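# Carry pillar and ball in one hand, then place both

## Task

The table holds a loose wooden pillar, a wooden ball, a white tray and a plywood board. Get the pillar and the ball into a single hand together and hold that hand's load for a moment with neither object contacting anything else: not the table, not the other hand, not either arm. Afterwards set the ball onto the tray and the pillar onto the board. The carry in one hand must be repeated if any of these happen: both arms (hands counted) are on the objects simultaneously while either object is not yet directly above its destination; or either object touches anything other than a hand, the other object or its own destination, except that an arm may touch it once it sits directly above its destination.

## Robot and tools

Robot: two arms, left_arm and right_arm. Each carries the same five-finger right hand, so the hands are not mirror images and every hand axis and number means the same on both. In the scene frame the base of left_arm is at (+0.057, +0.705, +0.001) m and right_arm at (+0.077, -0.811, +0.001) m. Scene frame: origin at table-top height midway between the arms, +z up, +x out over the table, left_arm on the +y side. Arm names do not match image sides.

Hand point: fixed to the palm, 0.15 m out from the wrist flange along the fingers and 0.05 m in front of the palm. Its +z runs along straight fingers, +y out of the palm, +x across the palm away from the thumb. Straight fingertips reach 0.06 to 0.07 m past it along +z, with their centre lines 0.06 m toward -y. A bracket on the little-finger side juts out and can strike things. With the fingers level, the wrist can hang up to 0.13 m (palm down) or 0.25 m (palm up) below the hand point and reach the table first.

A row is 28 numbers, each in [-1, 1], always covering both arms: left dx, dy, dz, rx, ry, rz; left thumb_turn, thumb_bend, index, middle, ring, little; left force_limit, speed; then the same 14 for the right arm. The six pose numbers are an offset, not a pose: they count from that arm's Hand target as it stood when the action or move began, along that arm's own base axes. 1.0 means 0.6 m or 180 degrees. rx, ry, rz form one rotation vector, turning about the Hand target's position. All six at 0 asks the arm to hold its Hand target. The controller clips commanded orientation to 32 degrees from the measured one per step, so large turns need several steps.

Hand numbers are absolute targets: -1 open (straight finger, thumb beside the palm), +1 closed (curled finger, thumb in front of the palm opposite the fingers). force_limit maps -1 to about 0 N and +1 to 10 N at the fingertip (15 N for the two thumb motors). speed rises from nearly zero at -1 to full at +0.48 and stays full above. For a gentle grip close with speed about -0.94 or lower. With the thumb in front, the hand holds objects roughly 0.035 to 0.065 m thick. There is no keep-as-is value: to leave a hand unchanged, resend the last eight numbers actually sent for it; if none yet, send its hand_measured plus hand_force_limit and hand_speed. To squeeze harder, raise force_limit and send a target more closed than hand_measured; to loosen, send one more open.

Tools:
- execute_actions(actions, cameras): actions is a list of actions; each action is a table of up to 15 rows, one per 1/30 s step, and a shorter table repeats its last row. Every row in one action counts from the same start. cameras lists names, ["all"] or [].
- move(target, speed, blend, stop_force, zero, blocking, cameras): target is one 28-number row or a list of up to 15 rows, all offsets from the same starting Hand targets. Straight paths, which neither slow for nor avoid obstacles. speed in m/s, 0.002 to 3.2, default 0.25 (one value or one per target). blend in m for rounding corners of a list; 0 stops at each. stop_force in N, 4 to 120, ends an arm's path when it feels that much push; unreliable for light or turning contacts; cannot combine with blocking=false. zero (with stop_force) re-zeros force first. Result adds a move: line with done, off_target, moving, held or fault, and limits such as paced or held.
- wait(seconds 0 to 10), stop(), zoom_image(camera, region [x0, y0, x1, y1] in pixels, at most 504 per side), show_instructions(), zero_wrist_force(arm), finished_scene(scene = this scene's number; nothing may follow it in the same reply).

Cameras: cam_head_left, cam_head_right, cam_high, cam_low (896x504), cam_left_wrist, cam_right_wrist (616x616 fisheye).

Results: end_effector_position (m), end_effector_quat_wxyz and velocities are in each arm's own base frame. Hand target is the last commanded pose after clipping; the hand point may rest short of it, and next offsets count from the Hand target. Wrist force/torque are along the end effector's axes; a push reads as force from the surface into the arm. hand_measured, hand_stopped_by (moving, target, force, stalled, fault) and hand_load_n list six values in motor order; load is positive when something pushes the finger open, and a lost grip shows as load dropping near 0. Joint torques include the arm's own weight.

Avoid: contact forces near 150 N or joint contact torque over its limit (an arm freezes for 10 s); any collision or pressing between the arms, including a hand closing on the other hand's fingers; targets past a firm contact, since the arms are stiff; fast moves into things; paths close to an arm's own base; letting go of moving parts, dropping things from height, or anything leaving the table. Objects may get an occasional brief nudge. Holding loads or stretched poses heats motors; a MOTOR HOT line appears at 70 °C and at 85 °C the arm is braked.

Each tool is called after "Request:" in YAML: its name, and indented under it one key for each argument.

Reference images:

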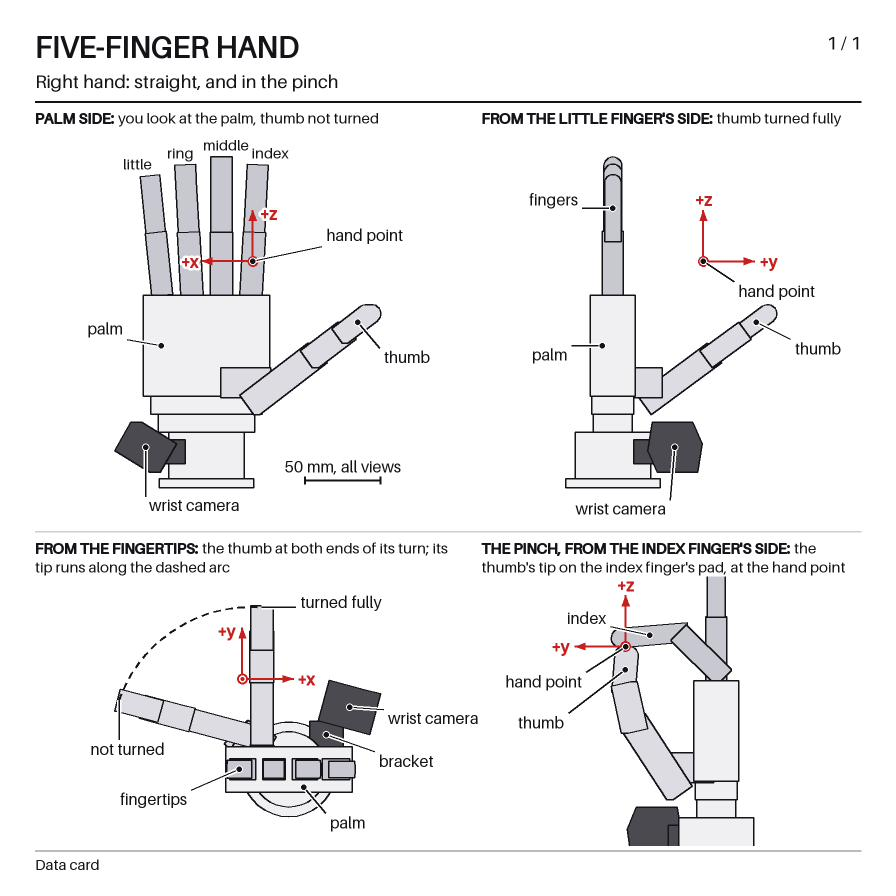

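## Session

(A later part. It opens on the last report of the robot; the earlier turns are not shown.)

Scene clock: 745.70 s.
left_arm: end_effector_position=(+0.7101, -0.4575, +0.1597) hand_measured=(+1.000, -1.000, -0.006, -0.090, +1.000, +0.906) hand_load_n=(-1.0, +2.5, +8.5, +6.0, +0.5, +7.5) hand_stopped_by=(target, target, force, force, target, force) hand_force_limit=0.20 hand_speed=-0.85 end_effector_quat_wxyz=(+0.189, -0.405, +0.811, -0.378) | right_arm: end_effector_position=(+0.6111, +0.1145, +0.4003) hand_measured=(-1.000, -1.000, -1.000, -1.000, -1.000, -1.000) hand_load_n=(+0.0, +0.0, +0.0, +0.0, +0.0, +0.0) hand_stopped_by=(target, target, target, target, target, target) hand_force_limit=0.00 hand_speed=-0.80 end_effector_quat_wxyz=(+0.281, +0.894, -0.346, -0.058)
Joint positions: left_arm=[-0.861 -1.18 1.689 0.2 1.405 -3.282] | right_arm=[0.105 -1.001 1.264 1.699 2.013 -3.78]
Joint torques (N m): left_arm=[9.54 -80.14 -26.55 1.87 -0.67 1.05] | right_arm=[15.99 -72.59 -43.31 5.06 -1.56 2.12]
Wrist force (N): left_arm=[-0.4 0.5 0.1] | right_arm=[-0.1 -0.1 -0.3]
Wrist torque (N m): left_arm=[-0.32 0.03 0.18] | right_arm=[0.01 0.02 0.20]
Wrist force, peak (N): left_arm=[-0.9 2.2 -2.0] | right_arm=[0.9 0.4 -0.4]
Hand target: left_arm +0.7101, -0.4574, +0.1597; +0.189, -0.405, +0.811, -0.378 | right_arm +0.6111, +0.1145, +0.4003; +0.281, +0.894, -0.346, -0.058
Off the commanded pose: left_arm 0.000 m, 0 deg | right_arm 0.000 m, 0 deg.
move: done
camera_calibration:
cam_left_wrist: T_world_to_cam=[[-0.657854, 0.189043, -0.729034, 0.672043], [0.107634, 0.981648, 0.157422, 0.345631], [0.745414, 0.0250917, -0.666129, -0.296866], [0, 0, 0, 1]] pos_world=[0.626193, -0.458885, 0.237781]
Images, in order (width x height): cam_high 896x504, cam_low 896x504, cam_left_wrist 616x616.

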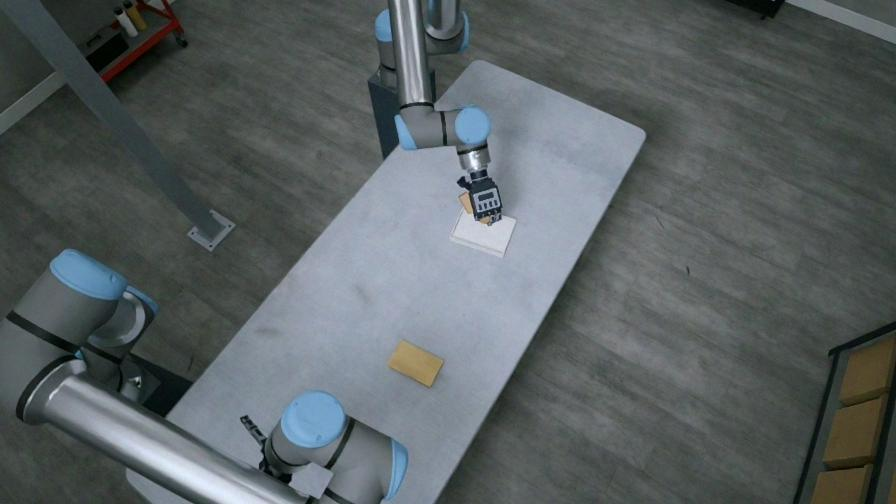

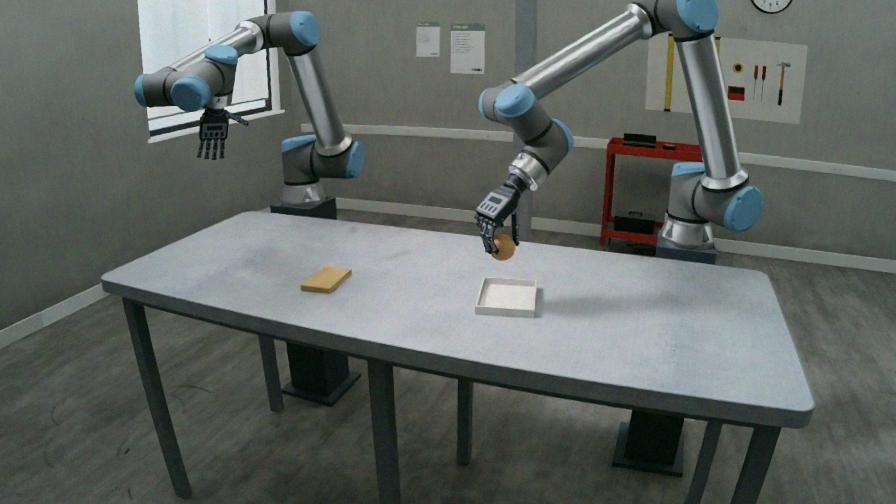

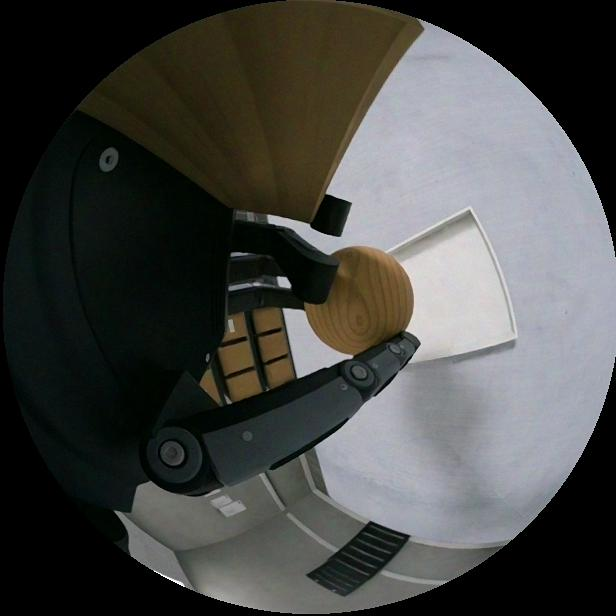

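Request:
move:
  target: [-0.004,0.007,-0.17,0,0,0,1,-1,0.3,0.3,1,0.98,0.2,-0.85,0,0,0,0,0,0,-1,-1,-1,-1,-1,-1,0,-0.8]
  cameras: ["cam_left_wrist","cam_low"]
  speed: 0.06
  stop_force: 6

Request:
zoom_image:
  camera: "cam_low"
  region: [450, 230, 550, 330]

Scene clock: 767.67 s.
left_arm: end_effector_position=(+0.7077, -0.4532, +0.0577) hand_measured=(+1.000, -1.000, -0.006, -0.090, +1.000, +0.906) hand_load_n=(-0.5, +2.5, +9.0, +6.0, +0.0, +7.5) hand_stopped_by=(target, target, force, force, target, force) hand_force_limit=0.20 hand_speed=-0.85 end_effector_quat_wxyz=(+0.189, -0.405, +0.811, -0.378) | right_arm: end_effector_position=(+0.6111, +0.1145, +0.4003) hand_measured=(-1.000, -1.000, -1.000, -1.000, -1.000, -1.000) hand_load_n=(+0.0, +0.0, +0.0, +0.0, +0.0, +0.0) hand_stopped_by=(target, target, target, target, target, target) hand_force_limit=0.00 hand_speed=-0.80 end_effector_quat_wxyz=(+0.281, +0.894, -0.346, -0.058)
Joint positions: left_arm=[-0.859 -1.092 1.769 0.032 1.406 -3.281] | right_arm=[0.105 -1.001 1.264 1.699 2.013 -3.78]
Joint torques (N m): left_arm=[12.12 -88.07 -38.64 2.12 2.15 2.19] | right_arm=[16.96 -72.56 -43.36 5.1 -1.64 1.99]
Wrist force (N): left_arm=[-0.4 0.4 0.2] | right_arm=[-0.1 -0.1 0.3]
Wrist torque (N m): left_arm=[-0.25 -0.08 0.08] | right_arm=[-0.03 0.01 0.21]
Wrist force, peak (N): left_arm=[-1.0 0.6 0.9] | right_arm=[0.6 0.7 -0.2]
Hand target: left_arm +0.7077, -0.4532, +0.0577; +0.189, -0.405, +0.811, -0.378 | right_arm +0.6111, +0.1145, +0.4003; +0.281, +0.894, -0.346, -0.058
Off the commanded pose: left_arm 0.000 m, 0 deg | right_arm 0.000 m, 0 deg.
move: done
camera_calibration:
cam_left_wrist: T_world_to_cam=[[-0.657964, 0.18911, -0.728917, 0.595308], [0.107629, 0.981633, 0.157522, 0.35772], [0.745318, 0.0251917, -0.666233, -0.362936], [0, 0, 0, 1]] pos_world=[0.623693, -0.454585, 0.135782]
Images, in order (width x height): cam_low 896x504, cam_left_wrist 616x616.

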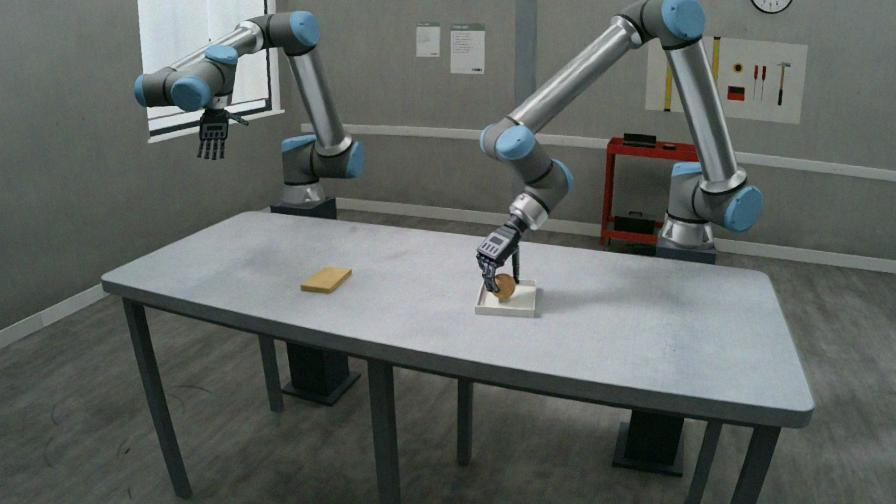

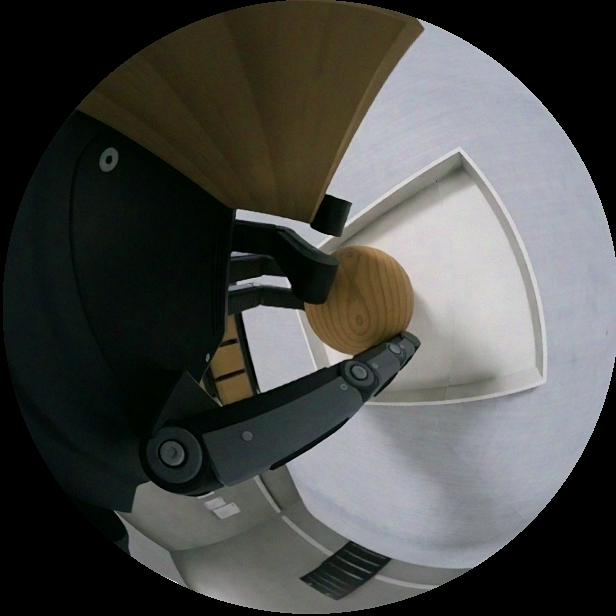

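Scaled by 5.040.

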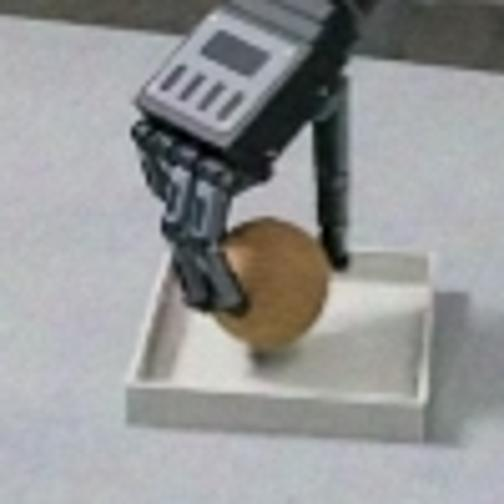

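Request:
move:
  target: [0,0,-0.06,0,0,0,1,-1,0.3,0.3,1,0.98,0.2,-0.85,0,0,0,0,0,0,-1,-1,-1,-1,-1,-1,0,-0.8]
  cameras: ["cam_left_wrist","cam_low"]
  speed: 0.012
  stop_force: 4

Request:
zoom_image:
  camera: "cam_low"
  region: [450, 230, 550, 330]

Scene clock: 779.73 s.
left_arm: end_effector_position=(+0.7077, -0.4532, +0.0512) hand_measured=(+1.000, -1.000, -0.006, -0.090, +1.000, +0.906) hand_load_n=(-1.0, +2.5, +8.0, +5.5, +0.0, +8.0) hand_stopped_by=(target, target, force, force, target, force) hand_force_limit=0.20 hand_speed=-0.85 end_effector_quat_wxyz=(+0.189, -0.405, +0.811, -0.378) | right_arm: end_effector_position=(+0.6111, +0.1145, +0.4003) hand_measured=(-1.000, -1.000, -1.000, -1.000, -1.000, -1.000) hand_load_n=(+0.0, +0.0, +0.0, +0.0, +0.0, +0.0) hand_stopped_by=(target, target, target, target, target, target) hand_force_limit=0.00 hand_speed=-0.80 end_effector_quat_wxyz=(+0.281, +0.894, -0.346, -0.058)
Joint positions: left_arm=[-0.859 -1.085 1.772 0.022 1.406 -3.281] | right_arm=[0.105 -1.001 1.264 1.699 2.013 -3.78]
Joint torques (N m): left_arm=[1.23 -82.32 -36.08 3.42 -0.44 0.54] | right_arm=[15.43 -72.58 -43.9 4.96 -1.38 1.91]
Wrist force (N): left_arm=[-1.4 -3.5 -3.2] | right_arm=[0.1 0.0 0.3]
Wrist torque (N m): left_arm=[-0.38 0.05 -0.01] | right_arm=[-0.03 -0.02 0.21]
Wrist force, peak (N): left_arm=[-1.6 -8.2 -9.6] | right_arm=[-0.9 -0.2 0.5]
Hand target: left_arm +0.7077, -0.4532, +0.0512; +0.189, -0.405, +0.811, -0.378 (not the last commanded pose) | right_arm +0.6111, +0.1145, +0.4003; +0.281, +0.894, -0.346, -0.058
Off the commanded pose: left_arm 0.030 m, 0 deg | right_arm 0.000 m, 0 deg.
move: contact (left_arm)
camera_calibration:
cam_left_wrist: T_world_to_cam=[[-0.65791, 0.189112, -0.728965, 0.590609], [0.107617, 0.981632, 0.157534, 0.358739], [0.745368, 0.0251938, -0.666178, -0.367378], [0, 0, 0, 1]] pos_world=[0.623793, -0.454585, 0.129282]
Images, in order (width x height): cam_low 896x504, cam_left_wrist 616x616.

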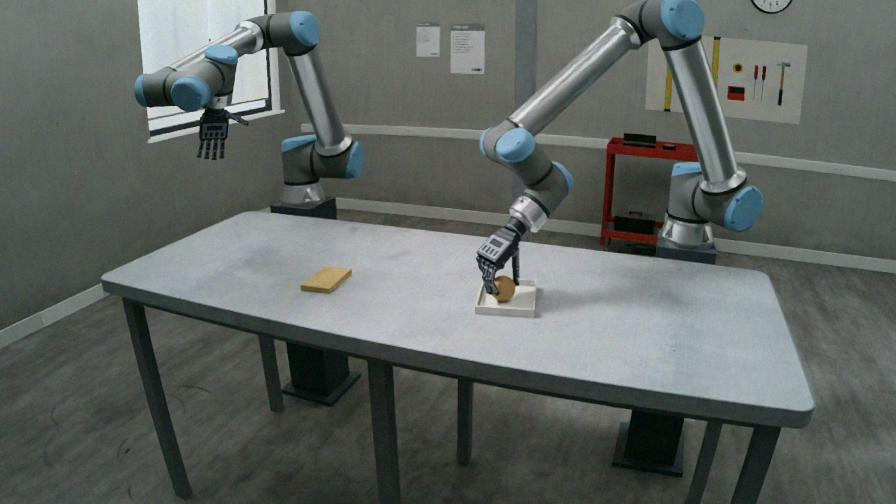

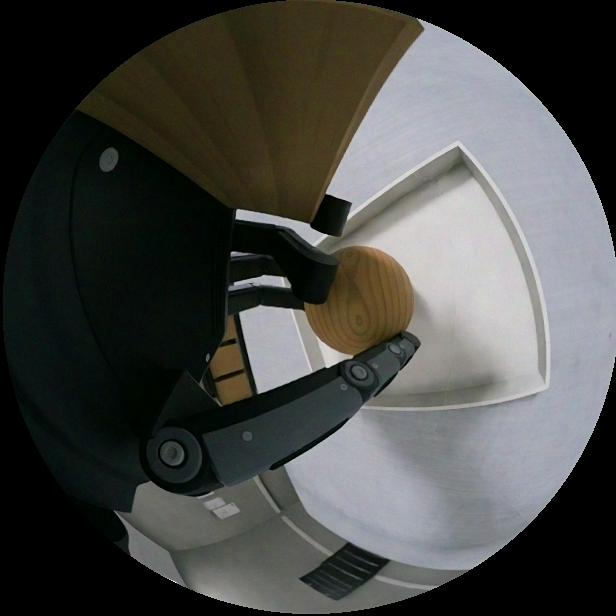

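Scaled by 5.040.

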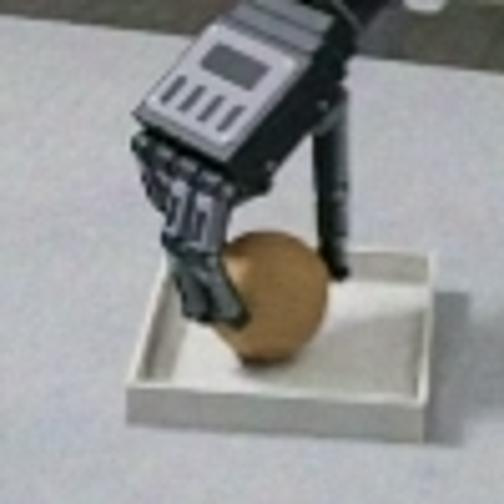

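Request:
move:
  target: [0,0,0,0,0,0,1,-1,-0.7,-0.7,1,0.98,0.2,-0.7,0,0,0,0,0,0,-1,-1,-1,-1,-1,-1,0,-0.8]

Request:
move:
  target: [0,0,0.2,0,0,0,1,-1,-0.7,-0.7,1,0.98,0.2,-0.7,0,0,0,0,0,0,-1,-1,-1,-1,-1,-1,0,-0.8]
  speed: 0.12
  cameras: ["cam_left_wrist","cam_low","cam_high"]

Request:
zoom_image:
  camera: "cam_low"
  region: [450, 230, 550, 330]

Scene clock: 790.00 s.
left_arm: end_effector_position=(+0.7077, -0.4532, +0.0512) hand_measured=(+1.000, -1.000, -0.700, -0.700, +1.000, +0.906) hand_load_n=(+0.0, +0.0, +0.0, +0.0, +0.0, +7.5) hand_stopped_by=(target, target, target, target, target, force) hand_force_limit=0.20 hand_speed=-0.70 end_effector_quat_wxyz=(+0.189, -0.405, +0.811, -0.378) | right_arm: end_effector_position=(+0.6111, +0.1145, +0.4003) hand_measured=(-1.000, -1.000, -1.000, -1.000, -1.000, -1.000) hand_load_n=(+0.0, +0.0, +0.0, +0.5, +0.0, +0.0) hand_stopped_by=(target, target, target, target, target, target) hand_force_limit=0.00 hand_speed=-0.80 end_effector_quat_wxyz=(+0.281, +0.894, -0.346, -0.058)
Joint positions: left_arm=[-0.859 -1.085 1.772 0.022 1.406 -3.281] | right_arm=[0.105 -1.001 1.264 1.699 2.013 -3.78]
Joint torques (N m): left_arm=[1.21 -79.52 -35.64 0.89 -0.36 0.45] | right_arm=[15.76 -72.96 -43.35 4.96 -1.43 1.84]
Wrist force (N): left_arm=[-0.9 -0.4 -0.4] | right_arm=[-0.3 0.1 0.2]
Wrist torque (N m): left_arm=[-0.26 0.00 0.01] | right_arm=[-0.01 0.04 0.20]
Wrist force, peak (N): left_arm=[-1.3 -3.5 -4.9] | right_arm=[0.7 0.5 -0.6]
Hand target: left_arm +0.7077, -0.4532, +0.0512; +0.189, -0.405, +0.811, -0.378 | right_arm +0.6111, +0.1145, +0.4003; +0.281, +0.894, -0.346, -0.058
Off the commanded pose: left_arm 0.000 m, 0 deg | right_arm 0.000 m, 0 deg.
move: done

Scene clock: 791.43 s.
left_arm: end_effector_position=(+0.7077, -0.4532, +0.1713) hand_measured=(+1.000, -1.000, -0.700, -0.700, +1.000, +0.906) hand_load_n=(+0.0, +0.0, +0.0, +0.0, +0.0, +7.5) hand_stopped_by=(target, target, target, target, target, force) hand_force_limit=0.20 hand_speed=-0.70 end_effector_quat_wxyz=(+0.189, -0.405, +0.811, -0.378) | right_arm: end_effector_position=(+0.6111, +0.1145, +0.4003) hand_measured=(-1.000, -1.000, -1.000, -1.000, -1.000, -1.000) hand_load_n=(+0.0, +0.0, +0.0, +0.0, +0.0, +0.0) hand_stopped_by=(target, target, target, target, target, target) hand_force_limit=0.00 hand_speed=-0.80 end_effector_quat_wxyz=(+0.281, +0.894, -0.346, -0.058)
Joint positions: left_arm=[-0.859 -1.196 1.689 0.215 1.406 -3.281] | right_arm=[0.105 -1.001 1.264 1.699 2.013 -3.78]
Joint torques (N m): left_arm=[10.31 -61.65 -28.76 2.06 0.6 0.36] | right_arm=[15.85 -72.6 -43.47 4.92 -1.51 1.62]
Wrist force (N): left_arm=[-0.2 0.0 -1.0] | right_arm=[-0.1 0.2 0.0]
Wrist torque (N m): left_arm=[-0.25 0.04 -0.03] | right_arm=[0.03 0.02 0.21]
Wrist force, peak (N): left_arm=[-0.9 -1.4 -1.8] | right_arm=[0.0 0.7 -0.5]
Hand target: left_arm +0.7077, -0.4532, +0.1712; +0.189, -0.405, +0.811, -0.378 | right_arm +0.6111, +0.1145, +0.4003; +0.281, +0.894, -0.346, -0.058
Off the commanded pose: left_arm 0.000 m, 0 deg | right_arm 0.000 m, 0 deg.
move: done
camera_calibration:
cam_left_wrist: T_world_to_cam=[[-0.6578, 0.189045, -0.729082, 0.678087], [0.107623, 0.981648, 0.157433, 0.339847], [0.745464, 0.0250938, -0.666074, -0.287502], [0, 0, 0, 1]] pos_world=[0.623793, -0.454585, 0.249381]
Images, in order (width x height): cam_high 896x504, cam_low 896x504, cam_left_wrist 616x616.

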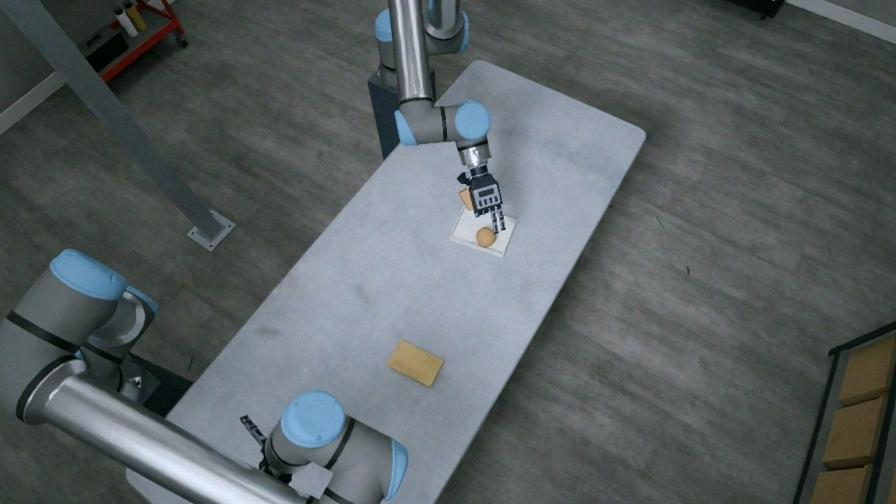

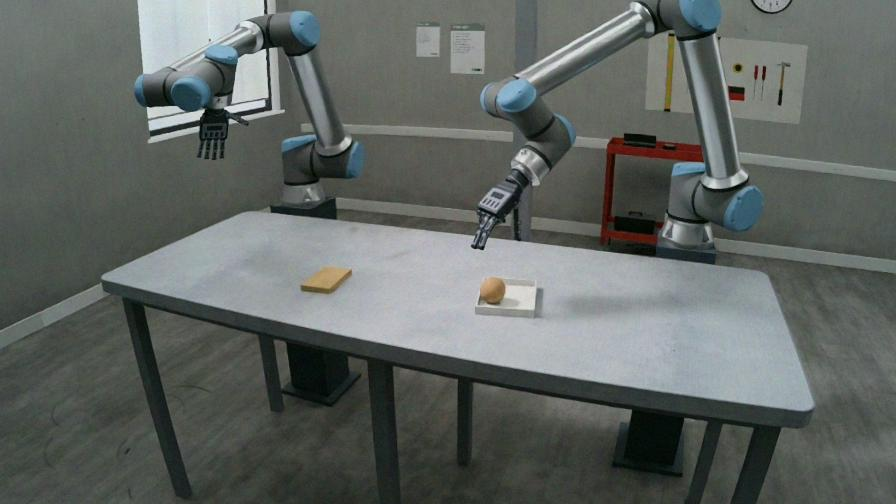

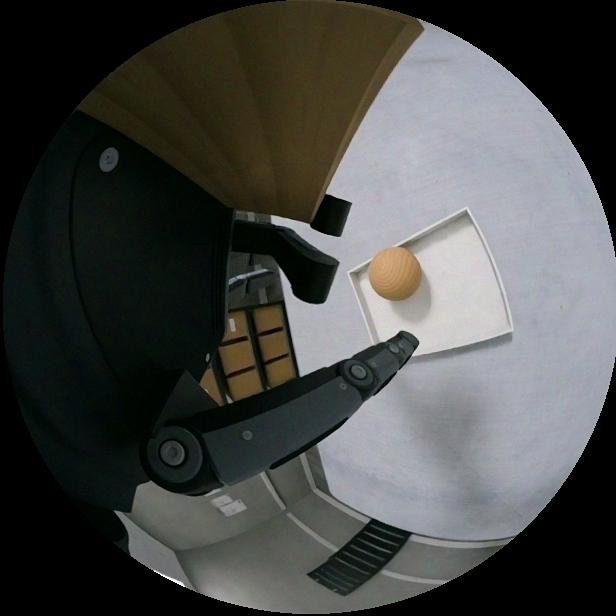

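Scaled by 5.040.

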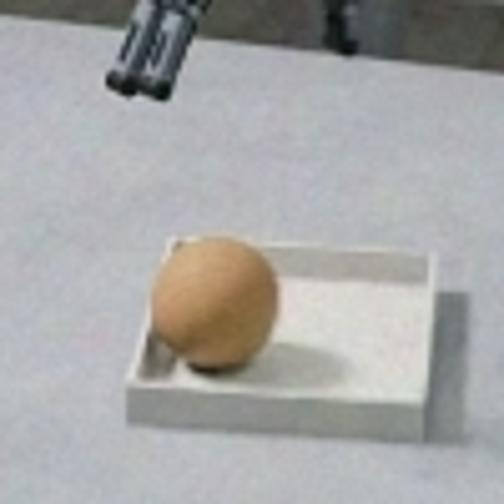

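Request:
move:
  target: [0.188,-0.785,0.065,0.2916,-0.3552,-0.2325,1,-1,-0.7,-0.7,1,0.98,0.2,-0.7,0,0,0,0,0,0,-1,-1,-1,-1,-1,-1,0,-0.8]
  speed: 0.3
  cameras: ["cam_left_wrist","cam_low","cam_high"]

Request:
zoom_image:
  camera: "cam_low"
  region: [270, 190, 420, 320]

Request:
zoom_image:
  camera: "cam_high"
  region: [350, 260, 490, 400]

Scene clock: 834.47 s.
left_arm: end_effector_position=(+0.8204, -0.9242, +0.2101) hand_measured=(+1.000, -1.000, -0.700, -0.700, +1.000, +0.906) hand_load_n=(+0.0, +0.0, +0.0, +0.0, +0.0, +7.5) hand_stopped_by=(target, target, target, target, target, force) hand_force_limit=0.20 hand_speed=-0.70 end_effector_quat_wxyz=(+0.578, +0.251, +0.752, -0.193) | right_arm: end_effector_position=(+0.6111, +0.1145, +0.4003) hand_measured=(-1.000, -1.000, -1.000, -1.000, -1.000, -1.000) hand_load_n=(+0.0, +0.0, -0.5, +0.0, +0.0, +0.5) hand_stopped_by=(target, target, target, target, target, target) hand_force_limit=0.00 hand_speed=-0.80 end_effector_quat_wxyz=(+0.281, +0.894, -0.346, -0.058)
Joint positions: left_arm=[-1.134 -0.677 1.036 -0.064 1.1 -1.708] | right_arm=[0.105 -1.001 1.264 1.699 2.013 -3.78]
Joint torques (N m): left_arm=[14.55 -103.64 -42.51 1.17 -4.08 2.74] | right_arm=[16.47 -73.37 -43.83 4.97 -1.39 1.57]
Wrist force (N): left_arm=[-1.6 0.7 0.3] | right_arm=[0.1 -0.4 0.0]
Wrist torque (N m): left_arm=[0.12 0.23 0.20] | right_arm=[-0.07 -0.01 0.20]
Wrist force, peak (N): left_arm=[-1.9 0.7 -1.7] | right_arm=[-0.1 -0.9 -0.2]
Hand target: left_arm +0.8205, -0.9242, +0.2102; +0.578, +0.251, +0.752, -0.193 | right_arm +0.6111, +0.1145, +0.4003; +0.281, +0.894, -0.346, -0.058
Off the commanded pose: left_arm 0.000 m, 0 deg | right_arm 0.000 m, 0 deg.
move: done
camera_calibration:
cam_left_wrist: T_world_to_cam=[[0.515508, 0.825483, -0.229849, 0.390202], [-0.0781705, 0.312424, 0.946721, 0.152063], [0.853312, -0.470075, 0.225585, -1.06728], [0, 0, 0, 1]] pos_world=[0.721454, -0.871311, 0.186488]
Images, in order (width x height): cam_high 896x504, cam_low 896x504, cam_left_wrist 616x616.

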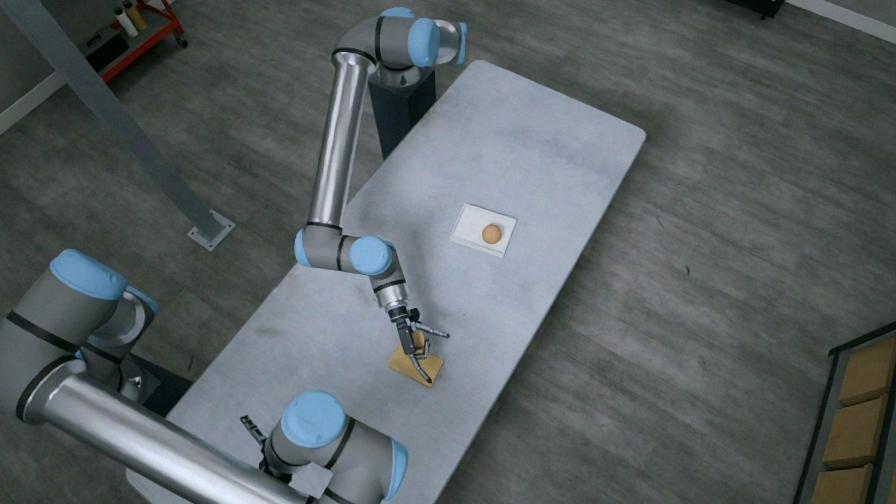

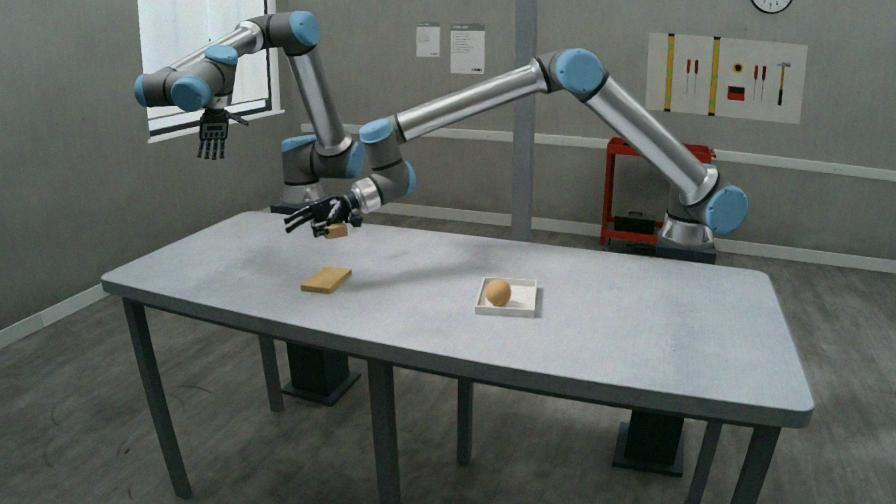

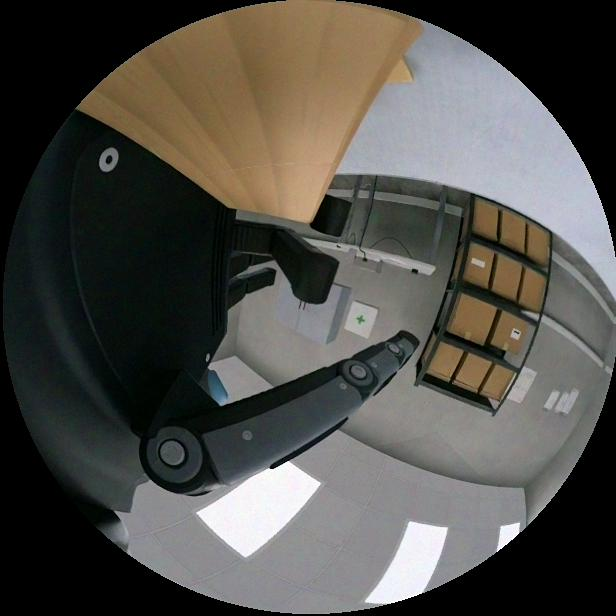

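Scaled by 3.360.

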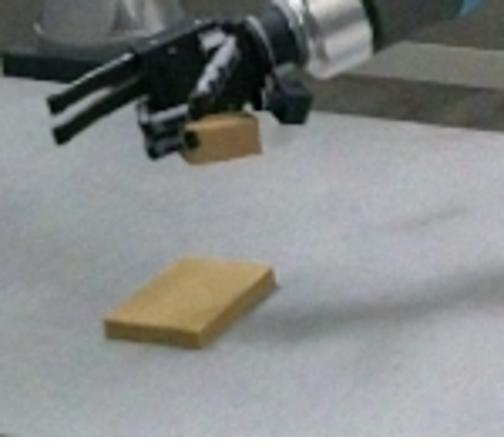

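Scaled by 3.600.

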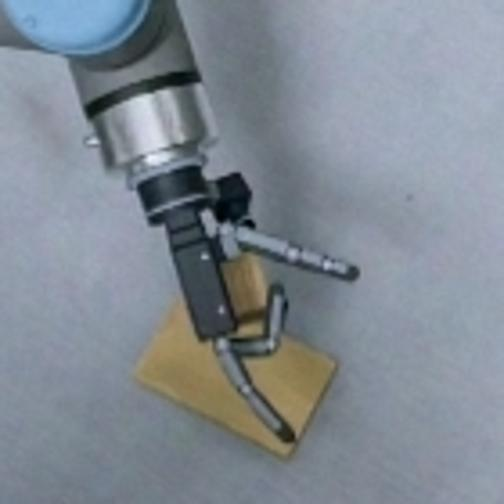

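Request:
move:
  target: [0.017,-0.042,-0.13,0,0,0,1,-1,-0.7,-0.7,1,0.98,0.2,-0.7,0,0,0,0,0,0,-1,-1,-1,-1,-1,-1,0,-0.8]
  speed: 0.2
  cameras: ["cam_left_wrist","cam_low","cam_high"]

Request:
zoom_image:
  camera: "cam_low"
  region: [270, 190, 420, 320]

Request:
zoom_image:
  camera: "cam_high"
  region: [350, 260, 490, 400]

Scene clock: 854.63 s.
left_arm: end_effector_position=(+0.8307, -0.9494, +0.1324) hand_measured=(+1.000, -1.000, -0.700, -0.700, +1.000, +0.906) hand_load_n=(+0.0, +0.0, +0.0, +0.0, +0.0, +7.5) hand_stopped_by=(target, target, target, target, target, force) hand_force_limit=0.20 hand_speed=-0.70 end_effector_quat_wxyz=(+0.578, +0.251, +0.752, -0.193) | right_arm: end_effector_position=(+0.6111, +0.1145, +0.4003) hand_measured=(-1.000, -1.000, -1.000, -1.000, -1.000, -1.000) hand_load_n=(+0.0, +0.0, +0.0, +0.0, -0.5, +0.0) hand_stopped_by=(target, target, target, target, target, target) hand_force_limit=0.00 hand_speed=-0.80 end_effector_quat_wxyz=(+0.281, +0.894, -0.346, -0.058)
Joint positions: left_arm=[-1.135 -0.573 0.98 -0.113 1.098 -1.708] | right_arm=[0.105 -1.001 1.264 1.699 2.013 -3.78]
Joint torques (N m): left_arm=[0.66 -101 -31.17 0.26 -2.7 -1.84] | right_arm=[16.17 -73.75 -43.29 5.03 -1.2 1.71]
Wrist force (N): left_arm=[-1.0 0.8 -0.3] | right_arm=[0.0 -0.3 0.0]
Wrist torque (N m): left_arm=[0.07 0.17 0.29] | right_arm=[-0.05 0.00 0.20]
Wrist force, peak (N): left_arm=[-3.5 1.7 -1.1] | right_arm=[0.4 0.4 -0.8]
Hand target: left_arm +0.8307, -0.9494, +0.1322; +0.578, +0.251, +0.752, -0.193 | right_arm +0.6111, +0.1145, +0.4003; +0.281, +0.894, -0.346, -0.058
Off the commanded pose: left_arm 0.000 m, 0 deg | right_arm 0.000 m, 0 deg.
move: done
camera_calibration:
cam_left_wrist: T_world_to_cam=[[0.515464, 0.825548, -0.229711, 0.388046], [-0.078438, 0.312399, 0.946707, 0.234501], [0.853314, -0.469975, 0.225785, -1.07028], [0, 0, 0, 1]] pos_world=[0.731652, -0.896612, 0.108787]
Images, in order (width x height): cam_high 896x504, cam_low 896x504, cam_left_wrist 616x616.

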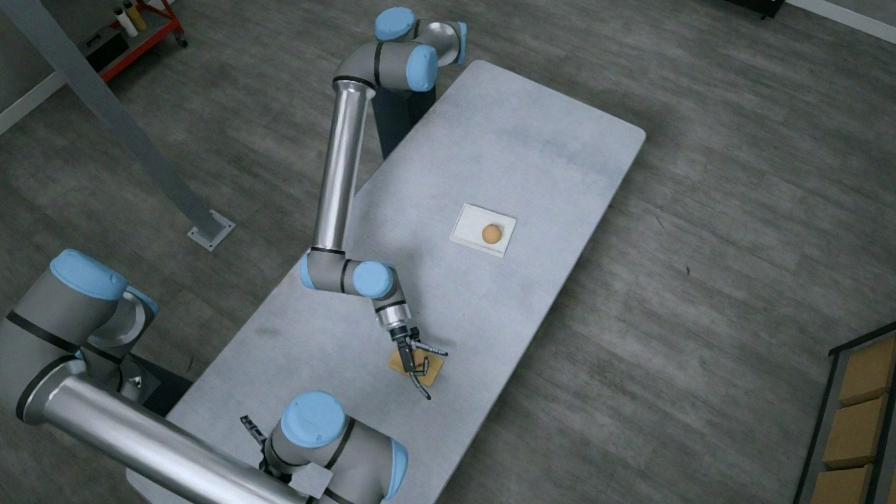

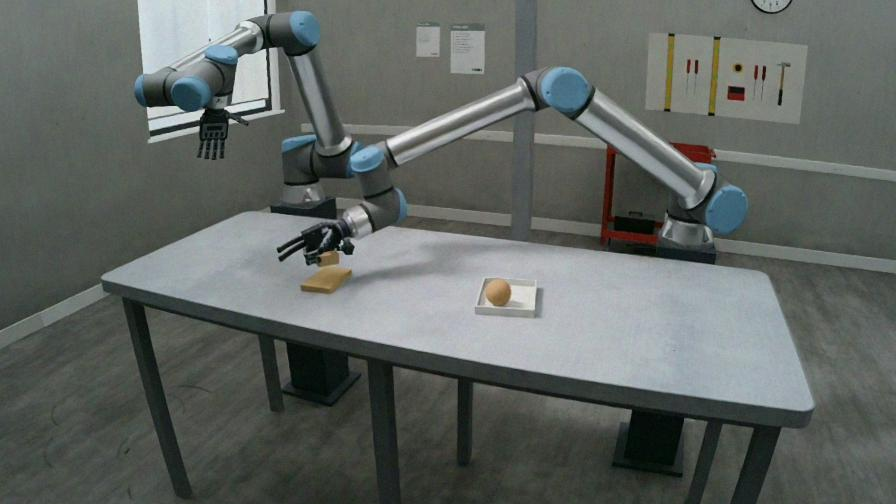

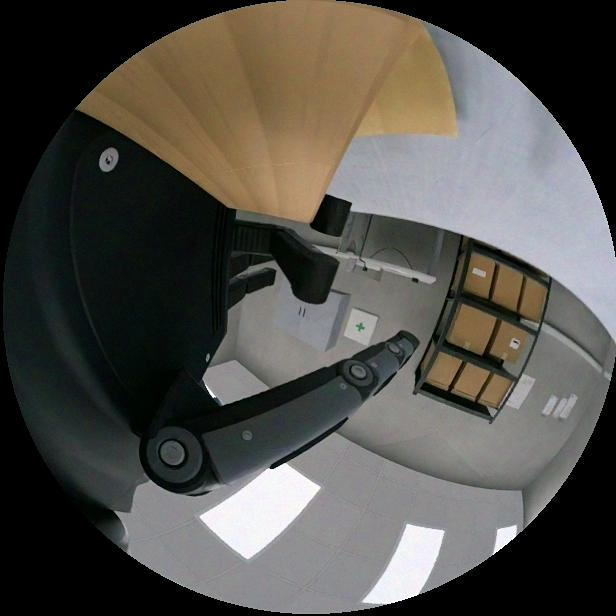

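Scaled by 3.360.

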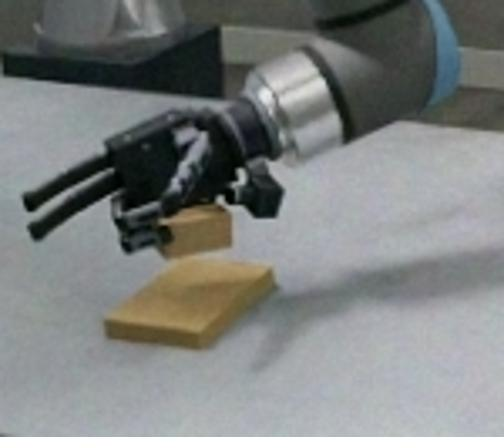

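Scaled by 3.600.

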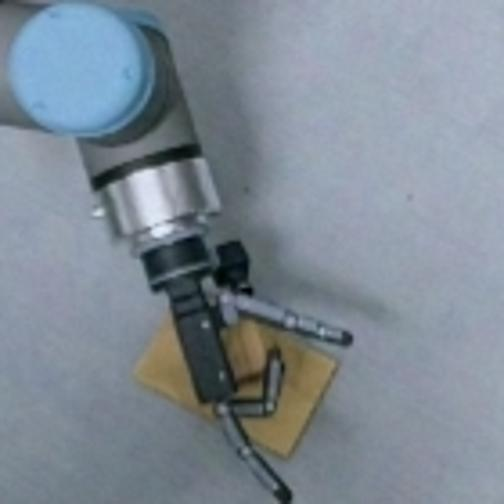

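Request:
move:
  target:
    - [0.02,-0.005,-0.055,0,0,0,1,-1,-0.7,-0.7,1,0.98,0.2,-0.7,0,0,0,0,0,0,-1,-1,-1,-1,-1,-1,0,-0.8]
  speed: 0.03
  stop_force: 5
  cameras: ["cam_high","cam_low","cam_left_wrist"]

Scene clock: 883.00 s.
left_arm: end_effector_position=(+0.8427, -0.9524, +0.0992) hand_measured=(+1.000, -1.000, -0.700, -0.700, +1.000, +0.906) hand_load_n=(+0.0, +0.0, +0.0, +0.0, +0.0, +8.0) hand_stopped_by=(target, target, target, target, target, force) hand_force_limit=0.20 hand_speed=-0.70 end_effector_quat_wxyz=(+0.578, +0.251, +0.752, -0.193) | right_arm: end_effector_position=(+0.6111, +0.1145, +0.4003) hand_measured=(-1.000, -1.000, -1.000, -1.000, -1.000, -1.000) hand_load_n=(+0.0, +0.0, +0.0, +0.0, +0.0, +0.0) hand_stopped_by=(target, target, target, target, target, target) hand_force_limit=0.00 hand_speed=-0.80 end_effector_quat_wxyz=(+0.281, +0.894, -0.346, -0.058)
Joint positions: left_arm=[-1.126 -0.529 0.957 -0.135 1.108 -1.705] | right_arm=[0.105 -1.001 1.264 1.699 2.013 -3.78]
Joint torques (N m): left_arm=[-8.45 -129.76 -29.25 1.96 -3.32 -0.65] | right_arm=[15 -74.13 -43.05 5 -1.05 1.55]
Wrist force (N): left_arm=[-1.6 1.1 -0.4] | right_arm=[0.6 0.2 0.1]
Wrist torque (N m): left_arm=[0.11 0.26 -0.02] | right_arm=[0.02 -0.09 0.26]
Wrist force, peak (N): left_arm=[-2.0 0.9 -0.5] | right_arm=[0.5 0.7 0.5]
Hand target: left_arm +0.8427, -0.9524, +0.0992; +0.578, +0.251, +0.752, -0.193 | right_arm +0.6111, +0.1145, +0.4003; +0.281, +0.894, -0.346, -0.058
Off the commanded pose: left_arm 0.000 m, 0 deg | right_arm 0.000 m, 0 deg.
move: done
camera_calibration:
cam_left_wrist: T_world_to_cam=[[0.515441, 0.825569, -0.229687, 0.37661], [-0.0783729, 0.31233, 0.946735, 0.267673], [0.853333, -0.469985, 0.22569, -1.07449], [0, 0, 0, 1]] pos_world=[0.743752, -0.899512, 0.0755876]
Images, in order (width x height): cam_high 896x504, cam_low 896x504, cam_left_wrist 616x616.

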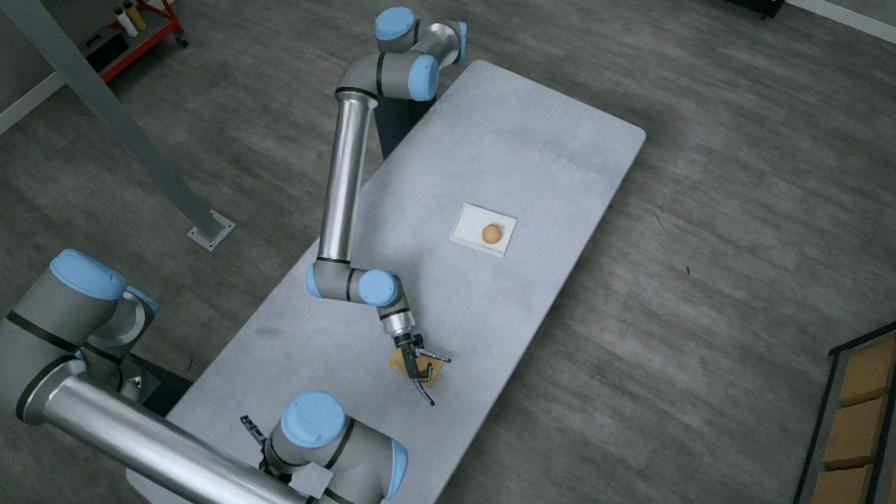

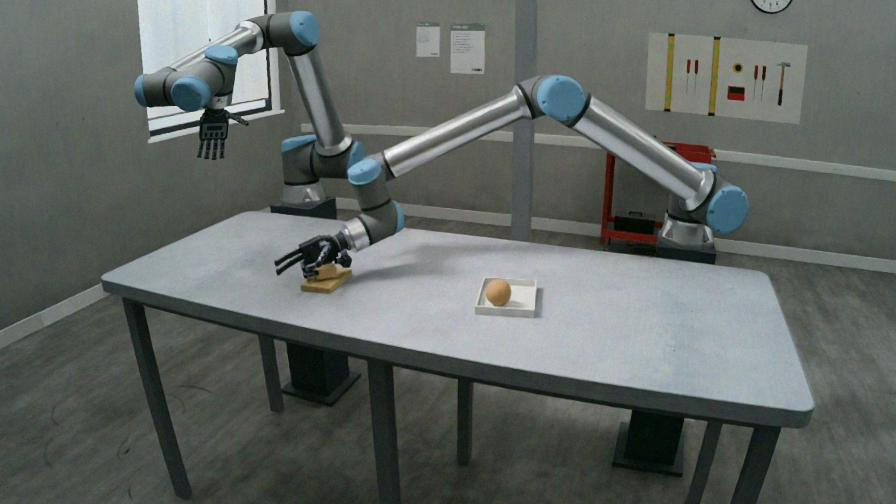

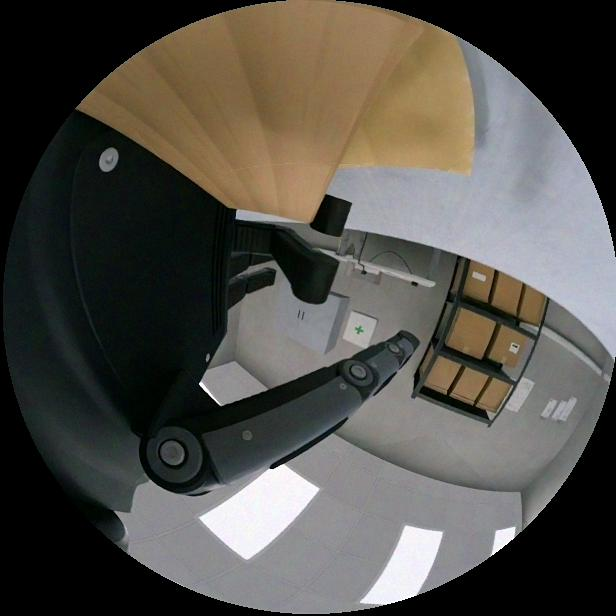

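Request:
move:
  target: [0,0,-0.04,0,0,0,1,-1,-0.7,-0.7,1,0.98,0.2,-0.7,0,0,0,0,0,0,-1,-1,-1,-1,-1,-1,0,-0.8]
  speed: 0.012
  stop_force: 5
  cameras: ["cam_high","cam_low"]

Request:
zoom_image:
  camera: "cam_low"
  region: [240, 200, 420, 320]

Request:
zoom_image:
  camera: "cam_high"
  region: [340, 300, 500, 420]

Scene clock: 894.00 s.
left_arm: end_effector_position=(+0.8427, -0.9524, +0.0905) hand_measured=(+1.000, -1.000, -0.700, -0.700, +1.000, +0.906) hand_load_n=(+0.0, +0.0, +0.0, +0.0, +0.0, +5.5) hand_stopped_by=(target, target, target, target, target, force) hand_force_limit=0.20 hand_speed=-0.70 end_effector_quat_wxyz=(+0.578, +0.251, +0.752, -0.193) | right_arm: end_effector_position=(+0.6111, +0.1145, +0.4003) hand_measured=(-1.000, -1.000, -1.000, -1.000, -1.000, -1.000) hand_load_n=(+0.0, +0.0, +0.0, +0.0, +0.0, +0.0) hand_stopped_by=(target, target, target, target, target, target) hand_force_limit=0.00 hand_speed=-0.80 end_effector_quat_wxyz=(+0.281, +0.894, -0.346, -0.058)
Joint positions: left_arm=[-1.126 -0.522 0.959 -0.144 1.108 -1.705] | right_arm=[0.105 -1.001 1.264 1.699 2.013 -3.78]
Joint torques (N m): left_arm=[-8.62 -128.76 -43.4 1.52 -3.38 -1] | right_arm=[15.78 -74.27 -42.7 4.84 -1.2 1.38]
Wrist force (N): left_arm=[-1.9 0.7 -0.3] | right_arm=[0.1 0.1 -0.5]
Wrist torque (N m): left_arm=[0.03 0.27 -0.03] | right_arm=[0.05 0.01 0.22]
Wrist force, peak (N): left_arm=[-7.8 1.6 0.0] | right_arm=[0.6 0.8 -0.3]
Hand target: left_arm +0.8427, -0.9524, +0.0905; +0.578, +0.251, +0.752, -0.193 (not the last commanded pose) | right_arm +0.6111, +0.1145, +0.4003; +0.281, +0.894, -0.346, -0.058
Off the commanded pose: left_arm 0.015 m, 0 deg | right_arm 0.000 m, 0 deg.
move: contact (left_arm)
Images, in order (width x height): cam_high 896x504, cam_low 896x504.

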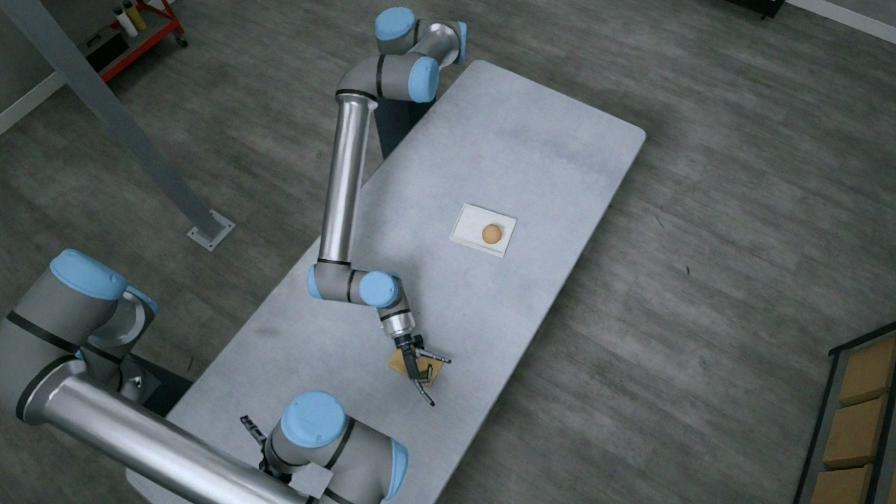

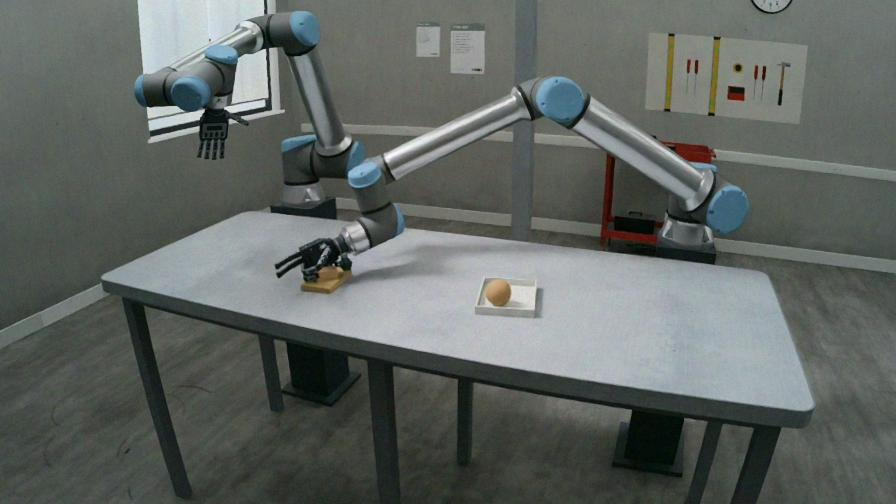

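Scaled by 2.800.

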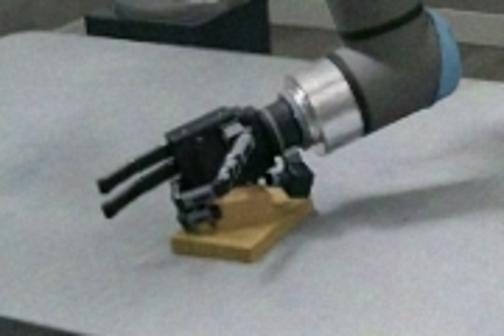

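Scaled by 3.150.

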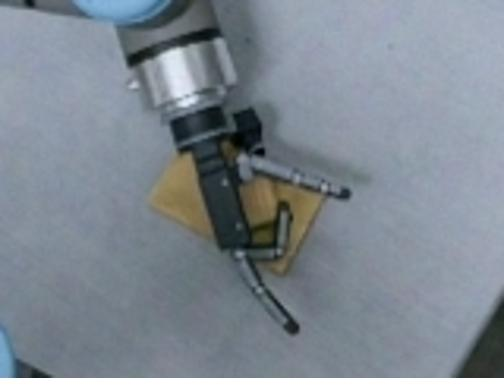

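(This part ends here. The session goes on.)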